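# Stand middle ice cream roll upright in paper cup

## Task

On the right-arm side, take the middle one of the ice cream rolls and set it upright, resting on one end, inside the paper cup. The roll closest to the right arm must stay lying on the plate, and whatever was already in place must still be so when the scene ends.

## Robot and tools

Robot: two arms, left_arm and right_arm, each ending in a five-finger hand. The right arm has a right hand and the left arm a mirrored left hand. A post stands behind the arms. Loose objects may get brief outside nudges. Anything that ends up off the table fails the job.

Scene frame: origin at table-top height, midway between the nominal arm bases. +x runs out over the table, +y toward left_arm, +z up. Calibrated bases: left_arm at (+0.047, +0.311, -0.001) m, right_arm at (+0.028, -0.283, 0) m. Left and right in camera images do not match the arm names.

Hand point: a spot 0.05 m in front of the palm and 0.15 m out from the wrist face. Its +z runs along the straight fingers, +y points out of the palm, and +x goes across the palm away from the thumb on the right hand (toward the thumb on the left hand). Straight fingertips reach 0.06 to 0.07 m past the point, with their centre lines 0.06 m behind it along -y. A rigid bracket on the little-finger side of the wrist can strike objects.

The 28-number row, every value in [-1, 1], holds both arms even if only one moves:
- Numbers 1-6: left_arm dx, dy, dz, rx, ry, rz.
- Numbers 7-14: left hand little, ring, middle, index, thumb_bend, thumb_turn, force_limit, speed.
- Numbers 15-28: the same fourteen values for right_arm and its hand.
Pose numbers are offsets, not poses. Each is measured from that arm's Hand target at the start of the action, along that Hand target's own axes. 1.0 means 0.6 m, or 180 degrees for rx, ry, rz, which together form one rotation vector. All zeros for an arm's six pose numbers asks nothing new of it. Each action or call begins from the current Hand target, so sending the same offset again moves the arm further.

Hand numbers: +1 is open or straight and -1 is closed. For thumb_turn, -1 puts the thumb in front of the palm, facing the fingers. force_limit maps linearly from about 0 N at -1 to 10 N at +1 (15 N for the two thumb motors). For speed, -1 is nearly stopped, and from +0.48 upward it is full speed (one full stroke takes 0.49 s). For a gentle grip, close at -0.94 or slower. With the thumb turned in, the hand can wrap objects about 0.035 to 0.065 m thick. Thumb tip against index pad can pinch a light item up to about 0.08 m. No value means "unchanged", so to keep a hand as it is, resend the eight numbers last sent to it. If nothing has been sent to it yet, use its hand_measured, hand_force_limit and hand_speed. To loosen a grip, send targets more open than hand_measured. To squeeze harder, raise force_limit and also send a more-closed target.

Tools:
- execute_actions(actions, cameras): actions is a list of actions. Each action has up to 15 rows, one per 1/30 s step, and a short action repeats its last row until step 15. Every row is an offset from the start of that action, not from the row before. Images come back only when actions is empty or cameras names cameras.
- move(target, speed, blend, blocking, cameras): drives each hand point in a straight line toward the target. target is one 28-number row or a list of up to 15 rows, and all of them are offsets from the same starting Hand targets. speed is in m/s, from 0.002 to 4.3, default 0.25, and turns are limited to twice that in rad/s. blend is a corner radius in m, and 0 means stop at each target. Total time is capped at 10 s. The move does not avoid obstacles or the other arm. Faster moves overshoot and strike harder. Hand numbers in a later target are sent once everything has come to rest there. The result adds a move: line, for example done, off_target, moving, held or fault. limits=paced means the pose was clipped, and limits=held means steps were withheld.
- wait(seconds, cameras): lets time pass, 0 to 3600 s, without new commands. A running move keeps going.
- stop(cameras): brakes the current move.
- zoom_image(camera, region): gives a closer view of [x0, y0, x1, y1] pixels in that camera's latest image, at most 504x504.
- show_instructions(): displays the reference images.
- finished_scene(scene): ends the scene for good. The goal must then hold with no help from the robot.
Cameras: cam_head_left, cam_head_right, cam_high, cam_low, cam_left_wrist, cam_right_wrist, each 672x504.

Results: end_effector_position (m) and end_effector_quat_wxyz are in the scene frame. Hand target is the last commanded pose after clipping, and the next offsets count from it. Hands often settle 1 to 3 cm short, sometimes 5 cm and mostly low, because of friction and weight; this alone does not mean contact. Send the remaining gap as an offset. Each control step clips the commanded orientation to within 40 degrees of the current one. hand_measured, hand_stopped_by (moving, target, force, stalled, fault) and hand_load_n list the six motors in the order they are sent. A load near 0 while holding means the grip was lost.

Avoid: drops, even tiny ones; releasing moving objects; fast impacts; hard presses against fixed or heavy things; the two hands colliding or gripping each other. Do not overload fingers with fast swings or heavy loads. Avoid arm stops, and avoid long stretched reaches or pushing toward poses the arm cannot reach, since these overheat motors (MOTOR HOT, then a fault that drops the arm). If an arm is pressing on something, command its target back past the hand point.

Each tool is called after "Emit:" by a JSON object that holds its "api" and its "payload", one argument or row to a line.

Reference images:

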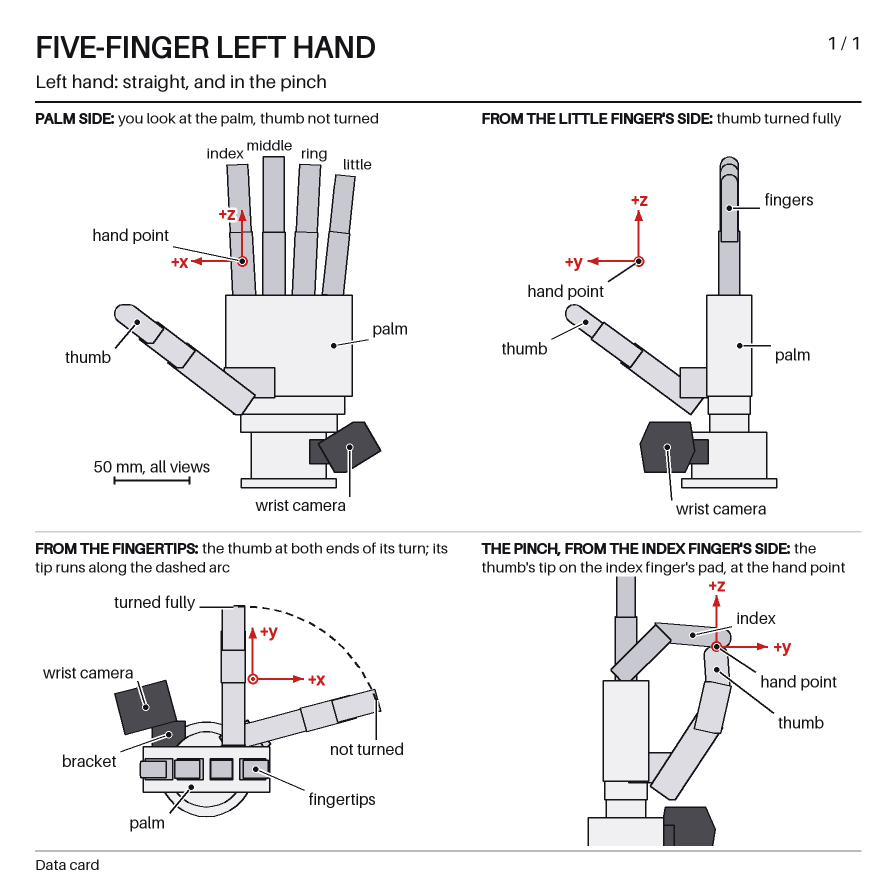

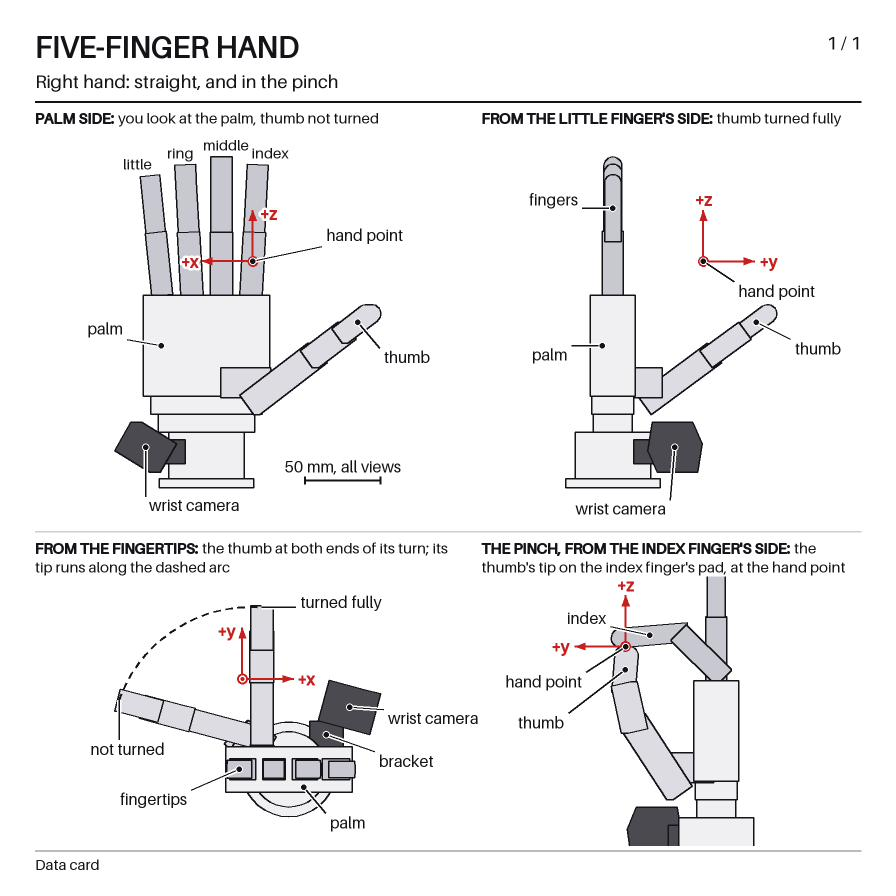

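## Session

Emit:
{"api": "execute_actions", "payload": {
  "actions": []
}}

Scene clock: 0.00 s.
left_arm: end_effector_position=(+0.2126, +0.4196, +0.1130) hand_measured=(+1.000, +1.000, +1.000, +1.000, +1.000, +1.000) hand_load_n=(+0.0, +0.0, +0.0, +0.0, +0.0, +0.0) hand_stopped_by=(target, target, target, target, target, target) hand_force_limit=0.00 hand_speed=-0.80 end_effector_quat_wxyz=(+0.093, +0.866, -0.486, +0.073) | right_arm: end_effector_position=(+0.4677, +0.1131, +0.3151) hand_measured=(+1.000, +1.000, +1.000, +1.000, +1.000, +1.000) hand_load_n=(+0.0, +0.0, +0.0, +0.0, +0.0, +0.0) hand_stopped_by=(target, target, target, target, target, target) hand_force_limit=0.00 hand_speed=-0.80 end_effector_quat_wxyz=(+0.388, -0.269, +0.790, +0.391)
Joint positions: left_arm=[0.819 1.187 0.803 -1.337 0.185 0.293] | right_arm=[0.42 1.375 1.004 -0.121 -0.585 1.744]
Joint velocities: within noise
Joint torques (N m): no reading
Heat: left arm: hottest wrist pitch 31 °C; right arm: hottest wrist roll 39 °C.
Hand target: left_arm +0.2169, +0.4244, +0.1171; +0.086, +0.866, -0.487, +0.075 | right_arm +0.4720, +0.1153, +0.3231; +0.395, -0.271, +0.786, +0.391

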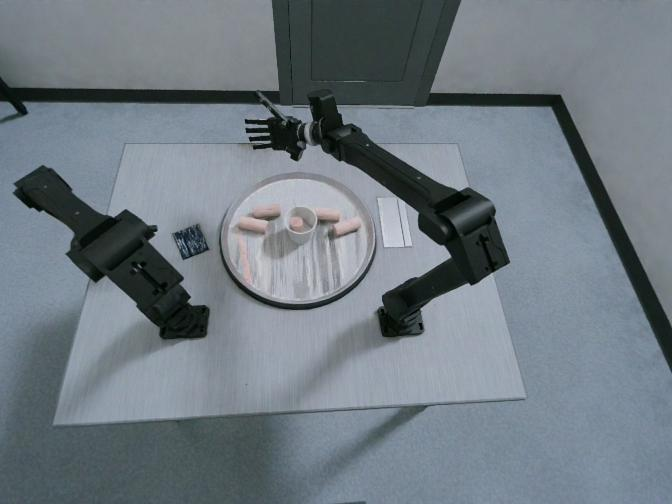

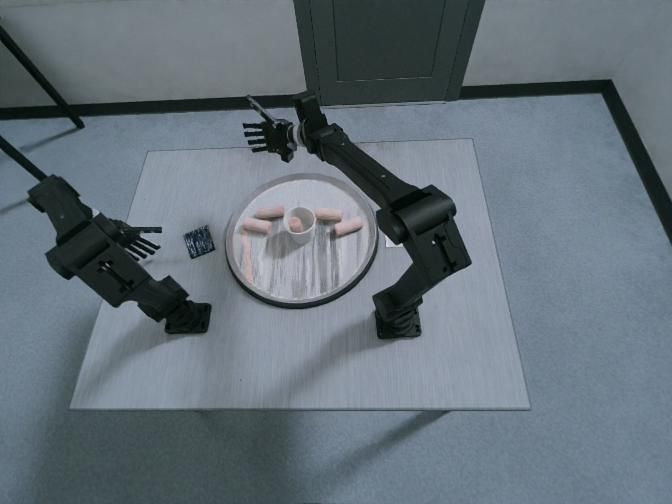

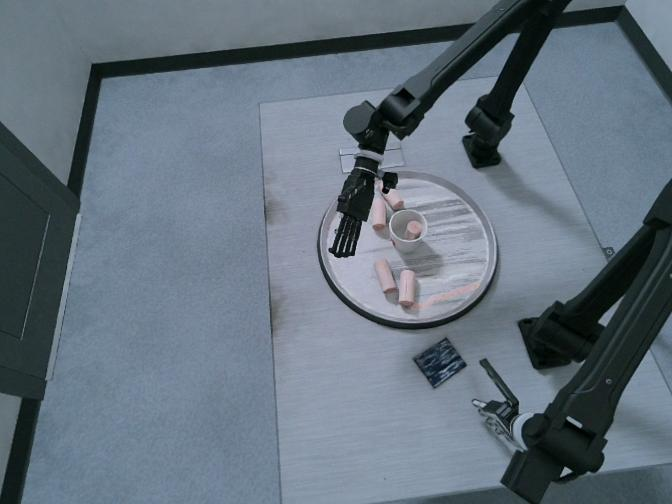

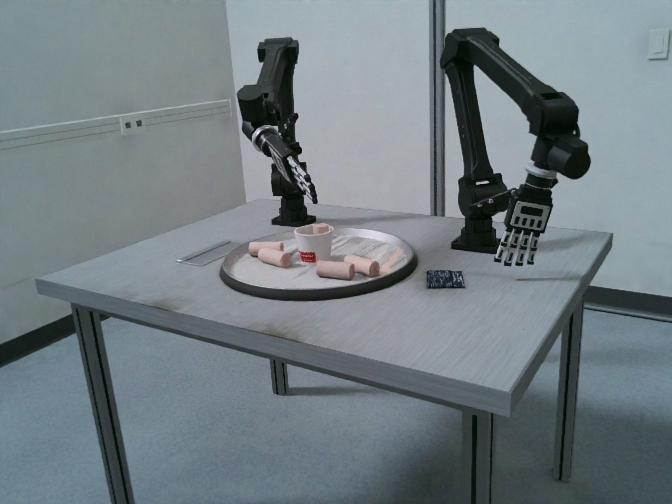

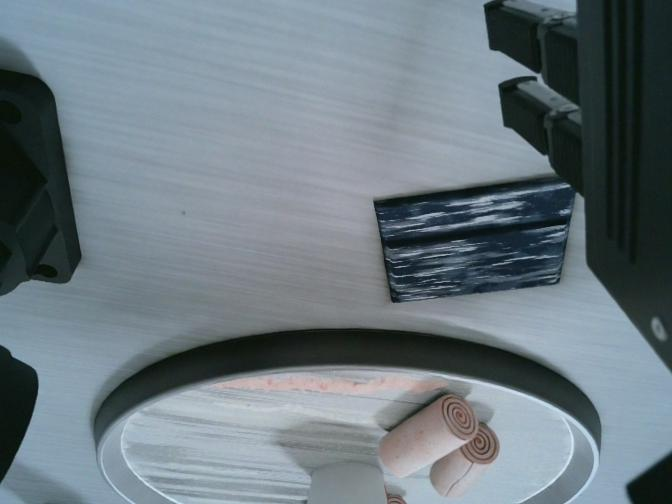

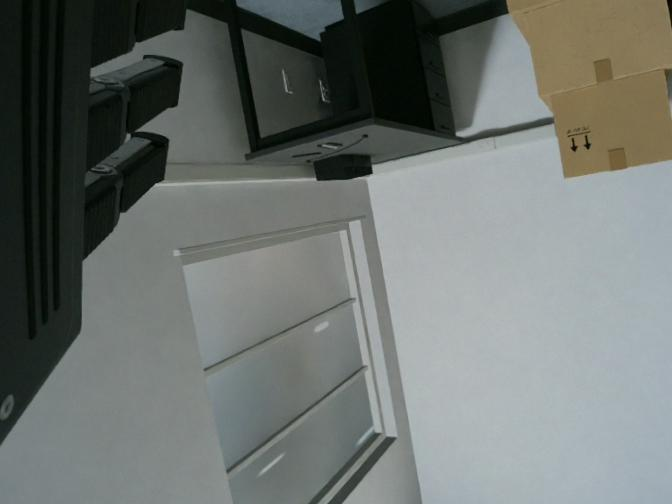

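Emit:
{"api": "zoom_image", "payload": {
  "camera": "cam_high",
  "region": [310, 150, 510, 340]
}}

Emit:
{"api": "zoom_image", "payload": {
  "camera": "cam_low",
  "region": [210, 200, 430, 310]
}}

Emit:
{"api": "zoom_image", "payload": {
  "camera": "cam_head_left",
  "region": [210, 165, 390, 315]
}}

Emit:
{"api": "zoom_image", "payload": {
  "camera": "cam_head_right",
  "region": [210, 165, 390, 315]
}}

Scaled by 2.520 from the camera's image (finer frame: 960x720).

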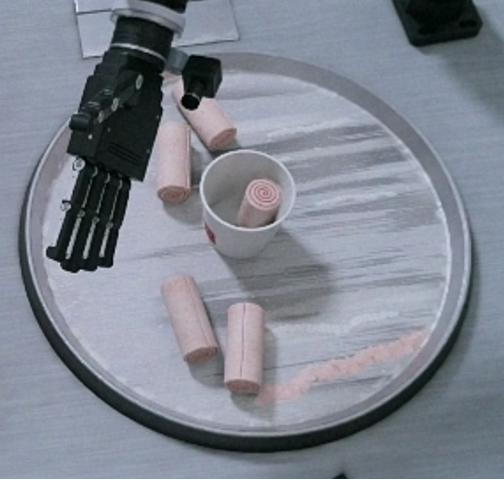

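Scaled by 2.291 from the camera's image (finer frame: 960x720).

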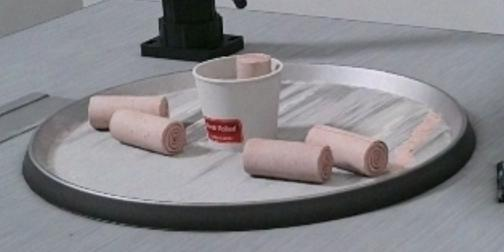

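Scaled by 2.800 from the camera's image (finer frame: 960x720).

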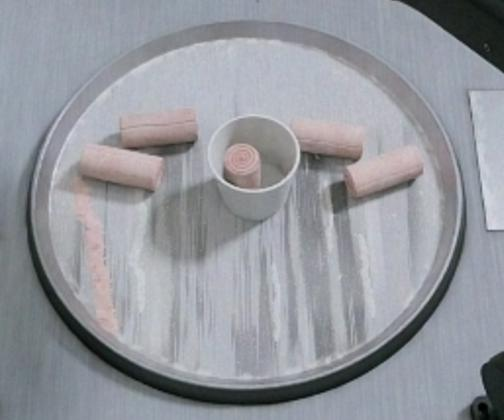

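Scaled by 2.800 from the camera's image (finer frame: 960x720).

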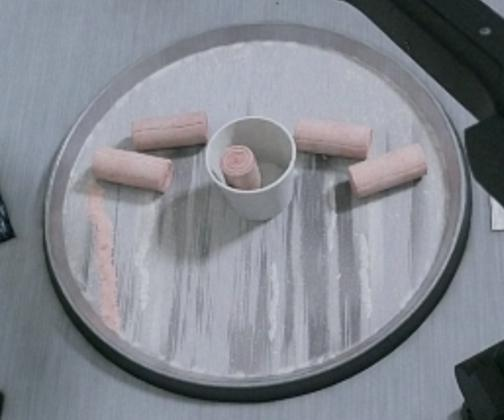

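Emit:
{"api": "move", "payload": {
  "target": [0,0,0,0,0,0,1,1,1,1,1,1,0,-0.8,0.2045,-0.2038,-0.4707,0.2016,0.2661,-0.3907,1,1,1,1,1,1,0,-0.8],
  "speed": 0.2,
  "cameras": ["all"]
}}

Scene clock: 149.77 s.
left_arm: end_effector_position=(+0.2126, +0.4196, +0.1130) hand_measured=(+1.000, +1.000, +1.000, +1.000, +1.000, +1.000) hand_load_n=(+0.0, +0.0, +0.0, +0.0, +0.0, +0.0) hand_stopped_by=(target, target, target, target, target, target) hand_force_limit=0.00 hand_speed=-0.80 end_effector_quat_wxyz=(+0.093, +0.866, -0.486, +0.073) | right_arm: end_effector_position=(+0.3771, -0.1941, +0.2809) hand_measured=(+1.000, +1.000, +1.000, +1.000, +1.000, +1.000) hand_load_n=(+0.0, +0.0, +0.0, -0.5, +0.0, +0.0) hand_stopped_by=(target, target, target, target, target, target) hand_force_limit=0.00 hand_speed=-0.80 end_effector_quat_wxyz=(-0.270, +0.656, -0.654, +0.263)
Joint positions: left_arm=[0.819 1.187 0.803 -1.337 0.185 0.293] | right_arm=[0.162 0.88 1.01 -0.937 0.139 0.155]
Joint torques (N m): left_arm=[0.38 -2.9 7.38 0.14 0.14 -0.09] | right_arm=[-0.44 -2.9 8.57 2.55 0.09 -0.1]
Heat: left arm: hottest elbow 37 °C; right arm: hottest elbow 43 °C.
Hand target: left_arm +0.2169, +0.4244, +0.1171; +0.086, +0.866, -0.487, +0.075 | right_arm +0.3798, -0.2000, +0.2798; -0.271, +0.654, -0.653, +0.270
Off the commanded pose: left_arm 0.008 m, 1 deg | right_arm 0.007 m, 1 deg.
move: done
cam_right_wrist: T_world_to_cam=[[-0.68475, -0.25751, -0.68177, 0.40035], [-0.50093, 0.84577, 0.18367, 0.30987], [0.52933, 0.46729, -0.70814, 0.20827]] pos_world=[0.31912, -0.25631, 0.36352]

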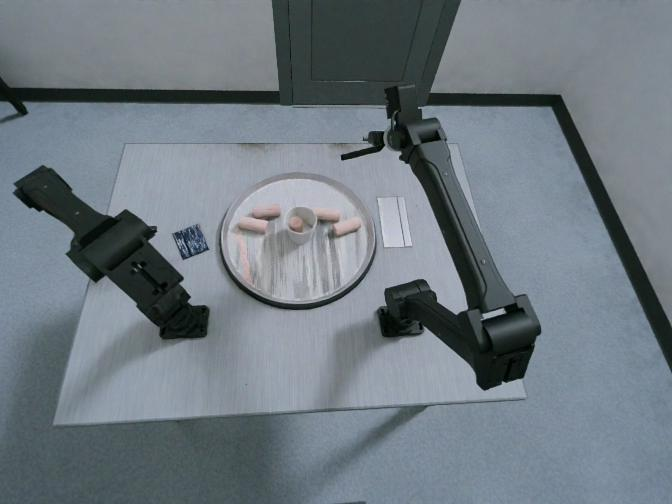

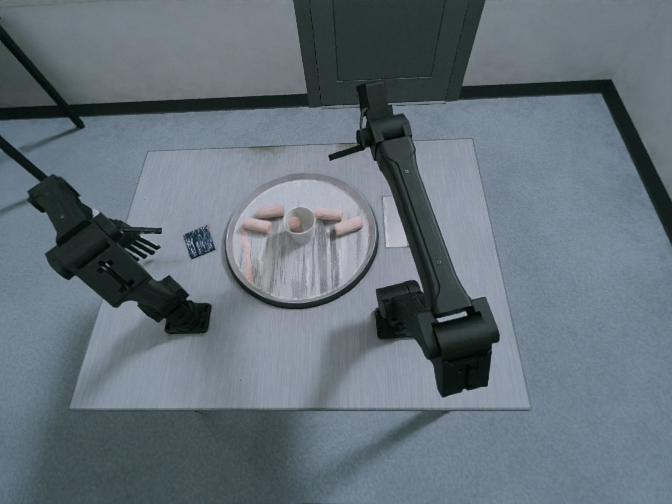

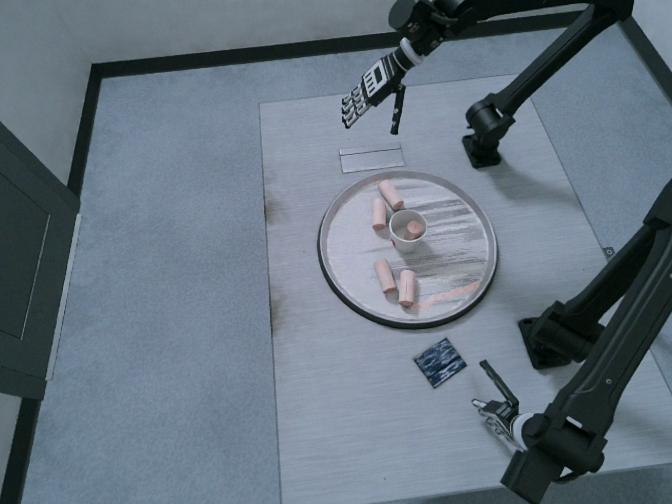

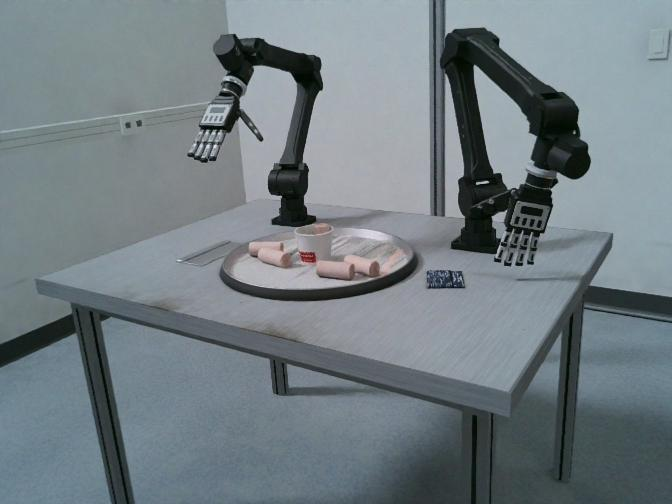

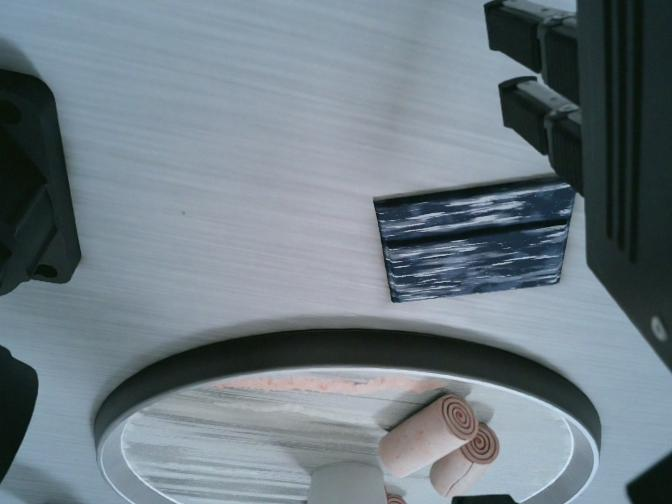

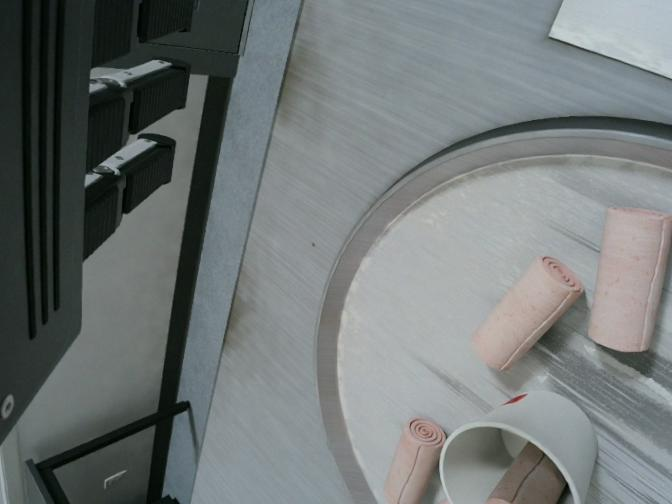

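Emit:
{"api": "zoom_image", "payload": {
  "camera": "cam_right_wrist",
  "region": [340, 120, 672, 504]
}}

Emit:
{"api": "zoom_image", "payload": {
  "camera": "cam_head_left",
  "region": [280, 190, 370, 260]
}}

Emit:
{"api": "zoom_image", "payload": {
  "camera": "cam_high",
  "region": [340, 160, 450, 270]
}}

Scaled by 1.312 from the camera's image (finer frame: 960x720).

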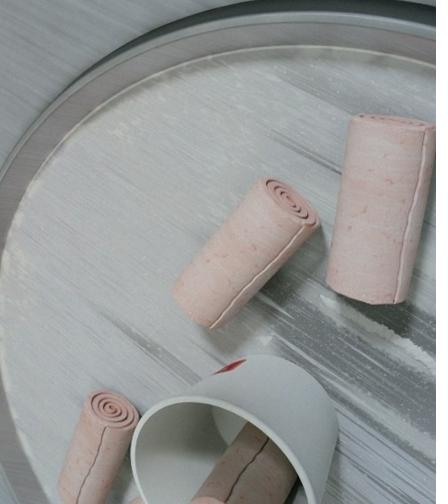

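Scaled by 5.600 from the camera's image (finer frame: 960x720).

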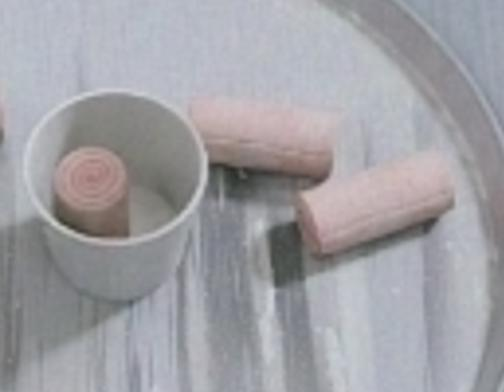

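Scaled by 4.582 from the camera's image (finer frame: 960x720).

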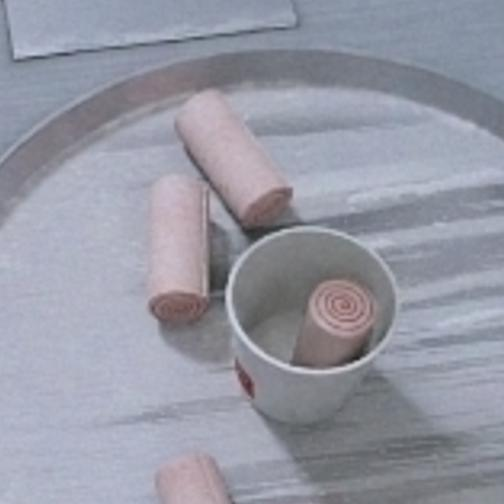

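Emit:
{"api": "move", "payload": {
  "target": [0,0,0,0,0,0,1,1,1,1,1,1,0,-0.8,-0.22,0.1718,0.1346,0.0942,0.0417,0.0309,1,1,0.6,0.6,0.5,-1,-0.4,-0.4],
  "speed": 0.2,
  "cameras": ["cam_head_left","cam_head_right","cam_high","cam_low","cam_right_wrist"]
}}

Scene clock: 366.27 s.
left_arm: end_effector_position=(+0.2126, +0.4196, +0.1130) hand_measured=(+1.000, +1.000, +1.000, +1.000, +1.000, +1.000) hand_load_n=(+0.0, +0.0, +0.0, +0.0, +0.0, +0.0) hand_stopped_by=(target, target, target, target, target, target) hand_force_limit=0.00 hand_speed=-0.80 end_effector_quat_wxyz=(+0.093, +0.866, -0.486, +0.073) | right_arm: end_effector_position=(+0.3634, -0.0725, +0.1470) hand_measured=(+1.000, +1.000, +0.600, +0.600, +0.500, -1.000) hand_load_n=(+0.0, +0.0, -0.5, +0.0, +0.0, +0.0) hand_stopped_by=(target, target, target, target, target, target) hand_force_limit=-0.40 hand_speed=-0.40 end_effector_quat_wxyz=(+0.323, -0.561, +0.652, -0.395)
Joint positions: left_arm=[0.819 1.187 0.803 -1.337 0.185 0.293] | right_arm=[0.77 0.996 0.623 -0.415 0.829 0.614]
Joint torques (N m): left_arm=[0.32 -2.9 7.35 0.13 0.13 -0.09] | right_arm=[1.44 -3.6 8.43 2.29 0.52 0.11]
Heat: left arm: hottest elbow 39 °C; right arm: hottest elbow 41 °C.
Hand target: left_arm +0.2169, +0.4244, +0.1171; +0.086, +0.866, -0.487, +0.075 | right_arm +0.3638, -0.0680, +0.1498; +0.333, -0.555, +0.654, -0.392
Off the commanded pose: left_arm 0.008 m, 1 deg | right_arm 0.005 m, 1 deg.
move: done
cam_right_wrist: T_world_to_cam=[[-0.49601, -0.19832, -0.84536, 0.29089], [-0.38043, 0.92479, 0.00626, 0.21284], [0.78054, 0.32471, -0.53416, -0.06327]] pos_world=[0.27464, -0.1186, 0.21078]

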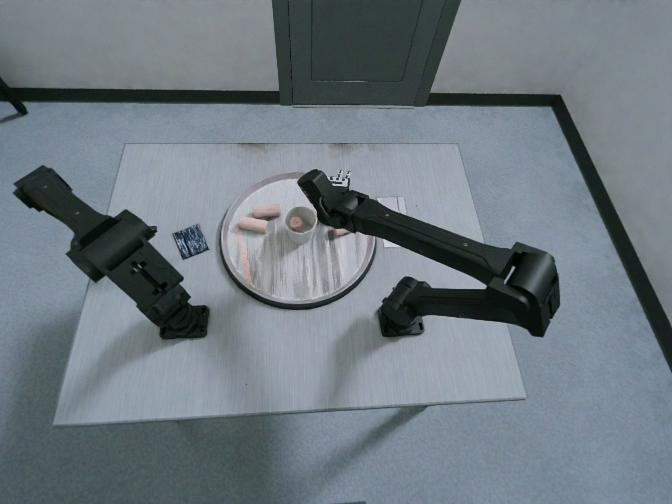

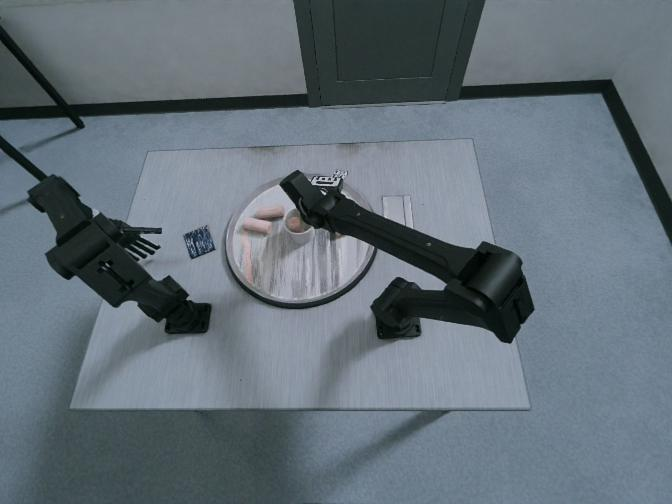

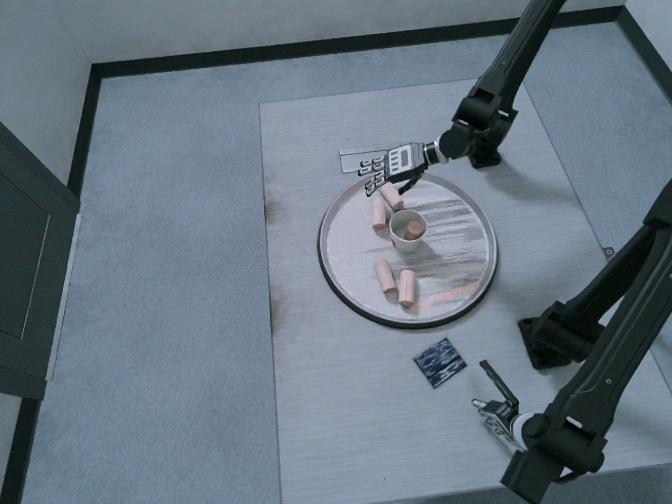

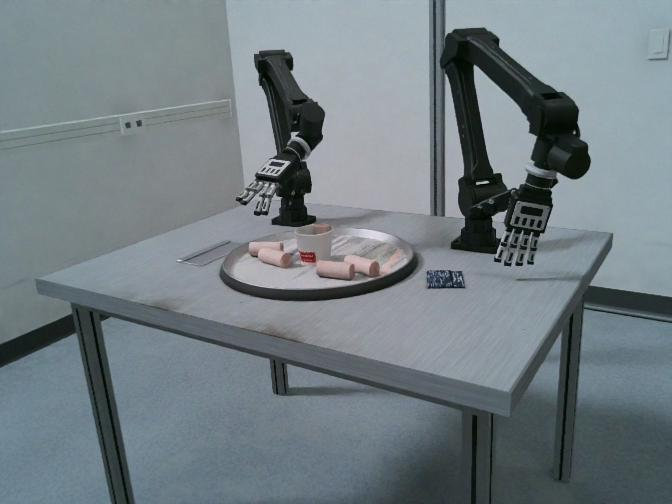

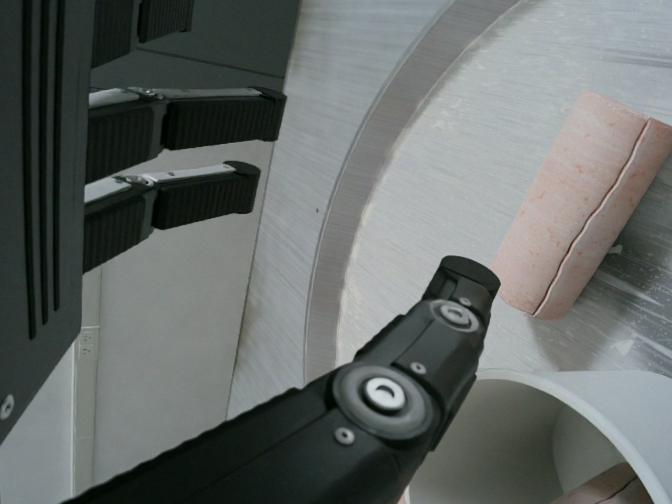

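Emit:
{"api": "move", "payload": {
  "target": [0,0,0,0,0,0,1,1,1,1,1,1,0,-0.8,0,0.0957,0.0508,0,0,0,1,1,0.6,0.6,0.5,-1,-0.4,-0.4],
  "speed": 0.12,
  "cameras": ["cam_head_right","cam_high","cam_low","cam_right_wrist"]
}}

Scene clock: 380.70 s.
left_arm: end_effector_position=(+0.2126, +0.4196, +0.1130) hand_measured=(+1.000, +1.000, +1.000, +1.000, +1.000, +1.000) hand_load_n=(+0.0, +0.0, +0.0, +0.0, +0.0, +0.0) hand_stopped_by=(target, target, target, target, target, target) hand_force_limit=0.00 hand_speed=-0.80 end_effector_quat_wxyz=(+0.093, +0.866, -0.486, +0.073) | right_arm: end_effector_position=(+0.3641, -0.0719, +0.0852) hand_measured=(+1.000, +1.000, +0.600, +0.600, +0.500, -1.000) hand_load_n=(+0.0, +0.0, +0.0, +0.0, +0.0, +0.0) hand_stopped_by=(target, target, target, target, target, target) hand_force_limit=-0.40 hand_speed=-0.40 end_effector_quat_wxyz=(+0.327, -0.558, +0.653, -0.394)
Joint positions: left_arm=[0.819 1.187 0.803 -1.337 0.185 0.293] | right_arm=[0.77 1.108 0.505 -0.177 0.83 0.616]
Joint torques (N m): left_arm=[0.21 -3.02 7.36 0.12 0.13 -0.09] | right_arm=[1.44 -3.84 7.49 2.35 0.49 0.09]
Heat: left arm: hottest elbow 39 °C; right arm: hottest elbow 40 °C.
Hand target: left_arm +0.2169, +0.4244, +0.1171; +0.086, +0.866, -0.487, +0.075 | right_arm +0.3638, -0.0678, +0.0848; +0.333, -0.555, +0.654, -0.392
Off the commanded pose: left_arm 0.008 m, 1 deg | right_arm 0.004 m, 1 deg.
move: done
cam_right_wrist: T_world_to_cam=[[-0.49127, -0.19109, -0.84979, 0.23819], [-0.37879, 0.92542, 0.01089, 0.21199], [0.78433, 0.32724, -0.52701, -0.09881]] pos_world=[0.27481, -0.11832, 0.14804]

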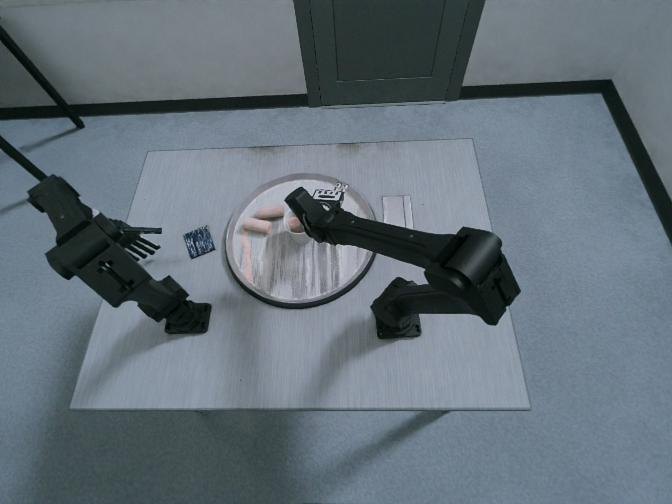

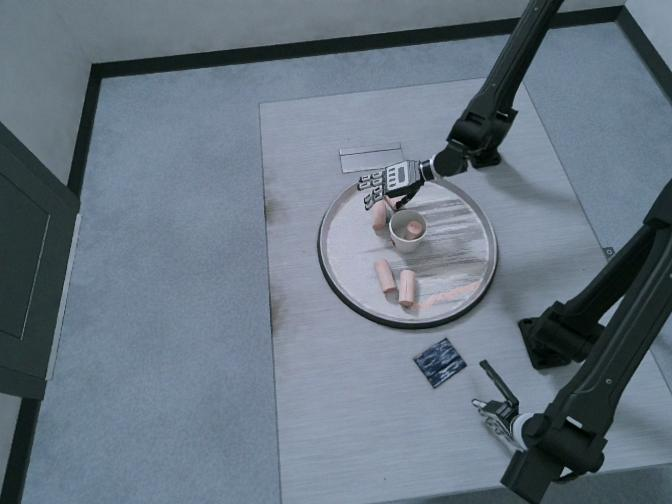

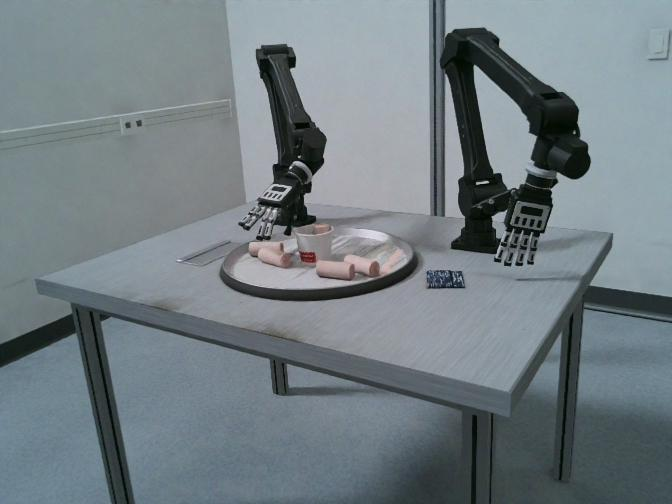

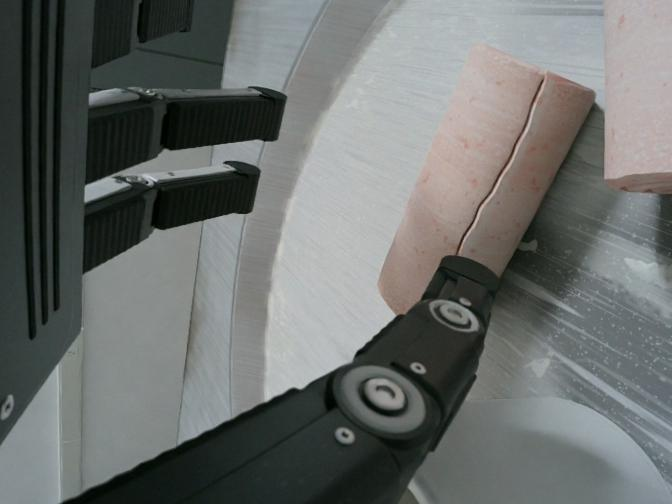

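Emit:
{"api": "move", "payload": {
  "target": [0,0,0,0,0,0,1,1,1,1,1,1,0,-0.8,0,0.0442,0.0235,0,0,0,1,1,0.6,0.6,0.5,-1,-0.4,-0.4],
  "speed": 0.1,
  "cameras": ["cam_high","cam_low","cam_right_wrist"]
}}

Emit:
{"api": "zoom_image", "payload": {
  "camera": "cam_low",
  "region": [210, 150, 430, 310]
}}

Emit:
{"api": "zoom_image", "payload": {
  "camera": "cam_high",
  "region": [320, 140, 450, 270]
}}

Scene clock: 397.67 s.
left_arm: end_effector_position=(+0.2126, +0.4196, +0.1130) hand_measured=(+1.000, +1.000, +1.000, +1.000, +1.000, +1.000) hand_load_n=(+0.0, +0.0, +0.5, +0.0, +0.0, +0.0) hand_stopped_by=(target, target, target, target, target, target) hand_force_limit=0.00 hand_speed=-0.80 end_effector_quat_wxyz=(+0.093, +0.866, -0.486, +0.073) | right_arm: end_effector_position=(+0.3643, -0.0718, +0.0551) hand_measured=(+1.000, +1.000, +0.600, +0.600, +0.500, -1.000) hand_load_n=(+0.0, +0.0, +0.0, +0.0, +0.0, +0.0) hand_stopped_by=(target, target, target, target, target, target) hand_force_limit=-0.40 hand_speed=-0.40 end_effector_quat_wxyz=(+0.327, -0.558, +0.653, -0.394)
Joint positions: left_arm=[0.819 1.187 0.803 -1.337 0.185 0.293] | right_arm=[0.77 1.188 0.459 -0.052 0.83 0.616]
Joint torques (N m): left_arm=[0.32 -2.67 7.36 0.14 0.14 -0.08] | right_arm=[1.49 -4.01 6.8 2.32 0.49 0.1]
Heat: left arm: hottest elbow 39 °C; right arm: hottest elbow 40 °C.
Hand target: left_arm +0.2169, +0.4244, +0.1171; +0.086, +0.866, -0.487, +0.075 | right_arm +0.3638, -0.0679, +0.0548; +0.333, -0.555, +0.654, -0.392
Off the commanded pose: left_arm 0.008 m, 1 deg | right_arm 0.004 m, 1 deg.
move: done
cam_right_wrist: T_world_to_cam=[[-0.49117, -0.19105, -0.84986, 0.21274], [-0.37852, 0.92553, 0.0107, 0.21216], [0.78452, 0.32694, -0.52691, -0.11499]] pos_world=[0.27501, -0.11812, 0.11793]

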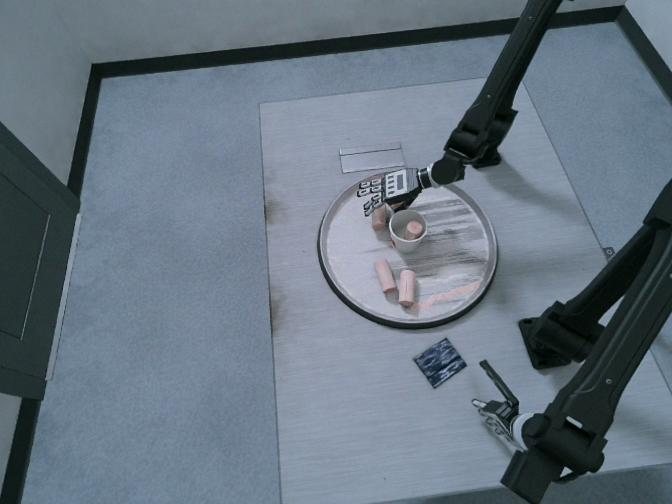

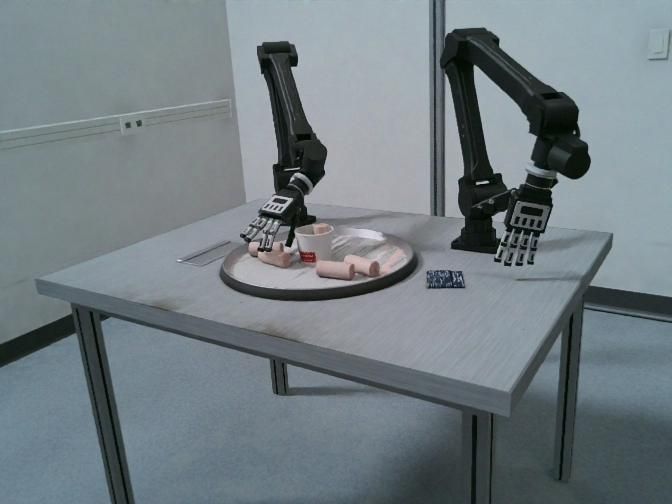

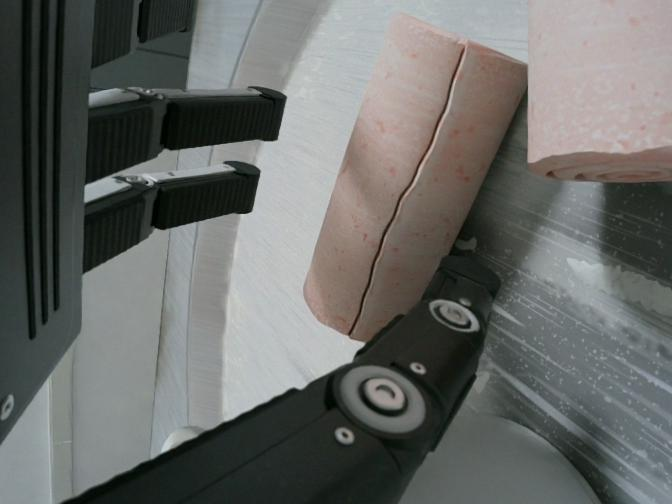

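Scaled by 2.291 from the camera's image (finer frame: 960x720).

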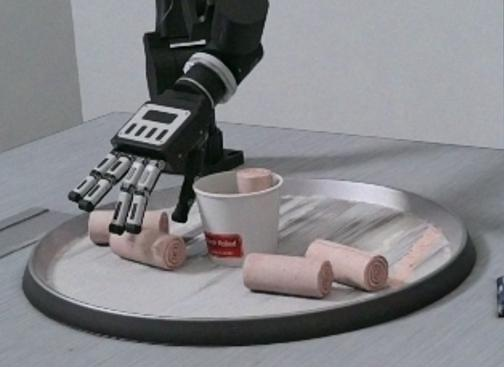

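Scaled by 3.877 from the camera's image (finer frame: 960x720).

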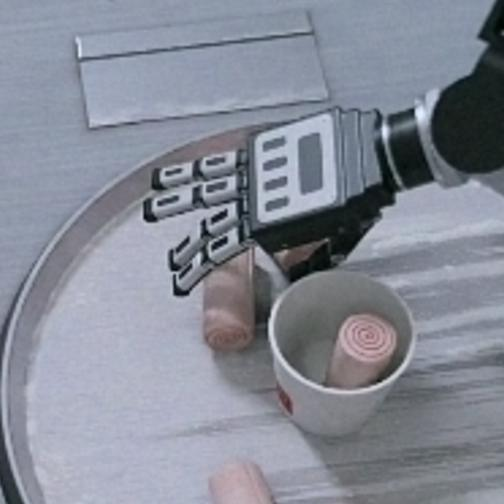

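Emit:
{"api": "move", "payload": {
  "target": [0,0,0,0,0,0,1,1,1,1,1,1,0,-0.8,0,0.0368,0.0195,0,0,0,1,1,0.6,0.6,0.5,-1,-0.4,-0.4],
  "speed": 0.06,
  "cameras": ["cam_high","cam_low","cam_right_wrist"]
}}

Emit:
{"api": "zoom_image", "payload": {
  "camera": "cam_low",
  "region": [210, 180, 370, 300]
}}

Scene clock: 413.07 s.
left_arm: end_effector_position=(+0.2126, +0.4196, +0.1130) hand_measured=(+1.000, +1.000, +1.000, +1.000, +1.000, +1.000) hand_load_n=(+0.0, +0.0, +0.0, +0.0, +0.0, +0.0) hand_stopped_by=(target, target, target, target, target, target) hand_force_limit=0.00 hand_speed=-0.80 end_effector_quat_wxyz=(+0.093, +0.866, -0.486, +0.073) | right_arm: end_effector_position=(+0.3653, -0.0707, +0.0322) hand_measured=(+1.000, +1.000, +0.600, +0.600, +0.500, -1.000) hand_load_n=(+0.0, +0.0, +0.0, +0.0, +0.0, +0.0) hand_stopped_by=(target, target, target, target, target, target) hand_force_limit=-0.40 hand_speed=-0.40 end_effector_quat_wxyz=(+0.329, -0.556, +0.653, -0.394)
Joint positions: left_arm=[0.819 1.187 0.803 -1.337 0.185 0.293] | right_arm=[0.77 1.264 0.429 0.059 0.83 0.616]
Joint torques (N m): left_arm=[-0.09 -2.84 7.36 0.1 0.13 -0.08] | right_arm=[1.55 -4.31 6.09 2.32 0.5 0.09]
Heat: left arm: hottest elbow 39 °C; right arm: hottest elbow 39 °C.
Hand target: left_arm +0.2169, +0.4244, +0.1171; +0.086, +0.866, -0.487, +0.075 | right_arm +0.3638, -0.0678, +0.0299; +0.334, -0.555, +0.654, -0.392
Off the commanded pose: left_arm 0.008 m, 1 deg | right_arm 0.004 m, 1 deg.
move: done
cam_right_wrist: T_world_to_cam=[[-0.48781, -0.18753, -0.85257, 0.1931], [-0.37863, 0.92545, 0.01308, 0.21178], [0.78656, 0.32919, -0.52245, -0.12893]] pos_world=[0.27579, -0.11734, 0.09451]

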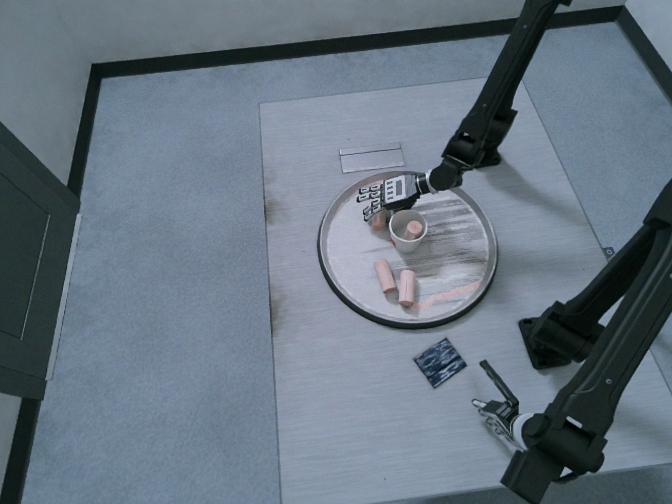

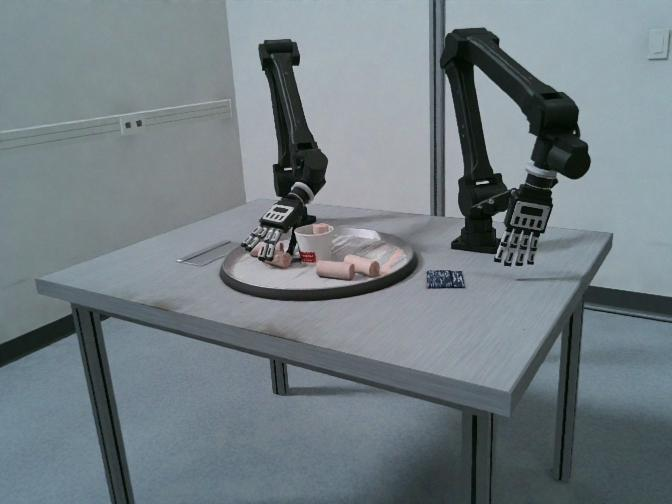

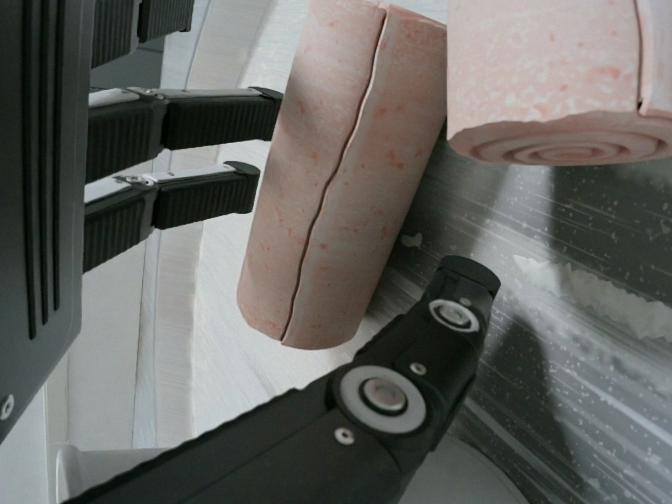

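Scaled by 3.150 from the camera's image (finer frame: 960x720).

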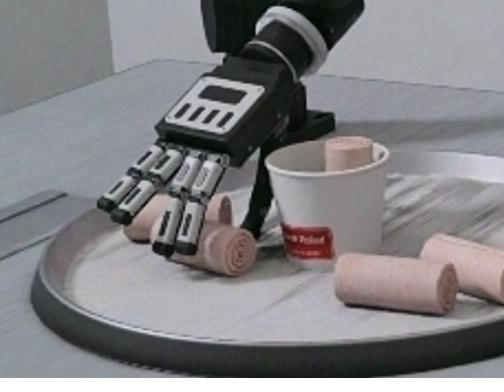

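Emit:
{"api": "move", "payload": {
  "target": [0,0,0,0,0,0,1,1,1,1,1,1,0,-0.8,0,0,0,0,0,0,1,1,0.1,0.1,-0.1,-1,-0.5,-0.85],
  "speed": 0.06,
  "cameras": ["cam_high","cam_low","cam_right_wrist"]
}}

Emit:
{"api": "zoom_image", "payload": {
  "camera": "cam_low",
  "region": [210, 180, 370, 300]
}}

Scene clock: 420.73 s.
left_arm: end_effector_position=(+0.2126, +0.4196, +0.1130) hand_measured=(+1.000, +1.000, +1.000, +1.000, +1.000, +1.000) hand_load_n=(+0.0, +0.0, +0.0, +0.0, +0.0, +0.0) hand_stopped_by=(target, target, target, target, target, target) hand_force_limit=0.00 hand_speed=-0.80 end_effector_quat_wxyz=(+0.093, +0.866, -0.486, +0.073) | right_arm: end_effector_position=(+0.3657, -0.0704, +0.0327) hand_measured=(+1.000, +1.000, +0.100, +0.100, +0.194, -1.000) hand_load_n=(+0.0, +0.0, +2.5, +1.5, +4.0, +0.5) hand_stopped_by=(target, target, target, target, force, target) hand_force_limit=-0.50 hand_speed=-0.85 end_effector_quat_wxyz=(+0.330, -0.556, +0.653, -0.394)
Joint positions: left_arm=[0.819 1.187 0.803 -1.337 0.185 0.293] | right_arm=[0.77 1.264 0.429 0.062 0.831 0.616]
Joint torques (N m): left_arm=[0.15 -3.02 7.42 0.08 0.14 -0.08] | right_arm=[1.49 -4.25 6.09 2.21 0.45 0.09]
Heat: left arm: hottest elbow 39 °C; right arm: hottest elbow 39 °C.
Hand target: left_arm +0.2169, +0.4244, +0.1171; +0.086, +0.866, -0.487, +0.075 | right_arm +0.3637, -0.0678, +0.0299; +0.334, -0.555, +0.654, -0.392
Off the commanded pose: left_arm 0.008 m, 1 deg | right_arm 0.004 m, 0 deg.
move: done
cam_right_wrist: T_world_to_cam=[[-0.4861, -0.18588, -0.85391, 0.19329], [-0.37813, 0.92565, 0.01376, 0.21153], [0.78786, 0.32958, -0.52024, -0.12964]] pos_world=[0.27608, -0.11715, 0.09469]

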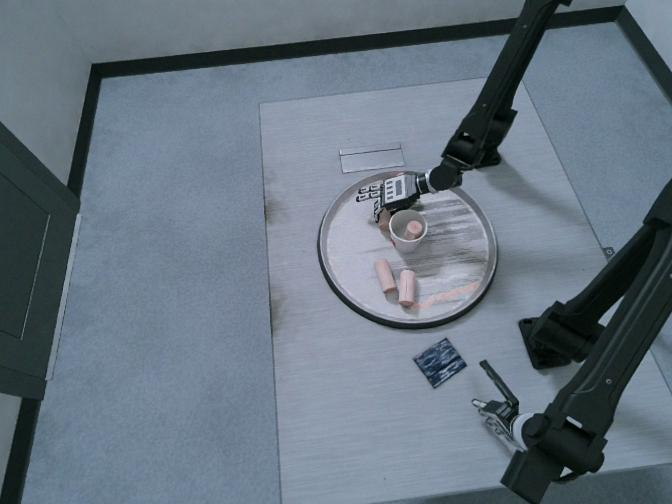

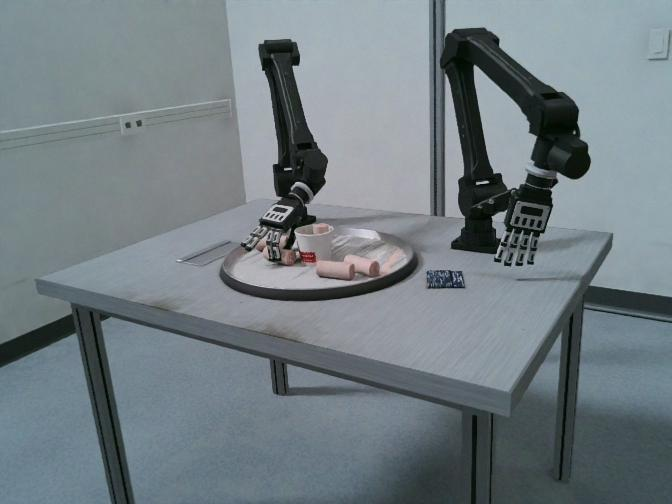

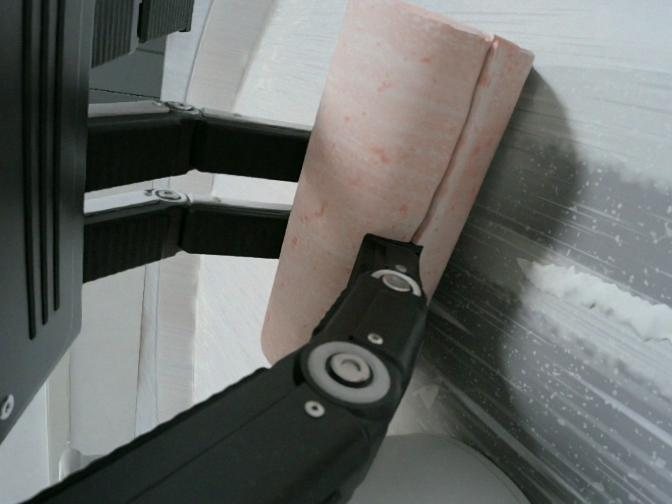

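Scaled by 3.150 from the camera's image (finer frame: 960x720).

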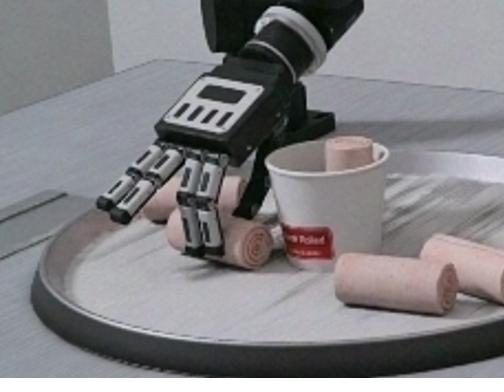

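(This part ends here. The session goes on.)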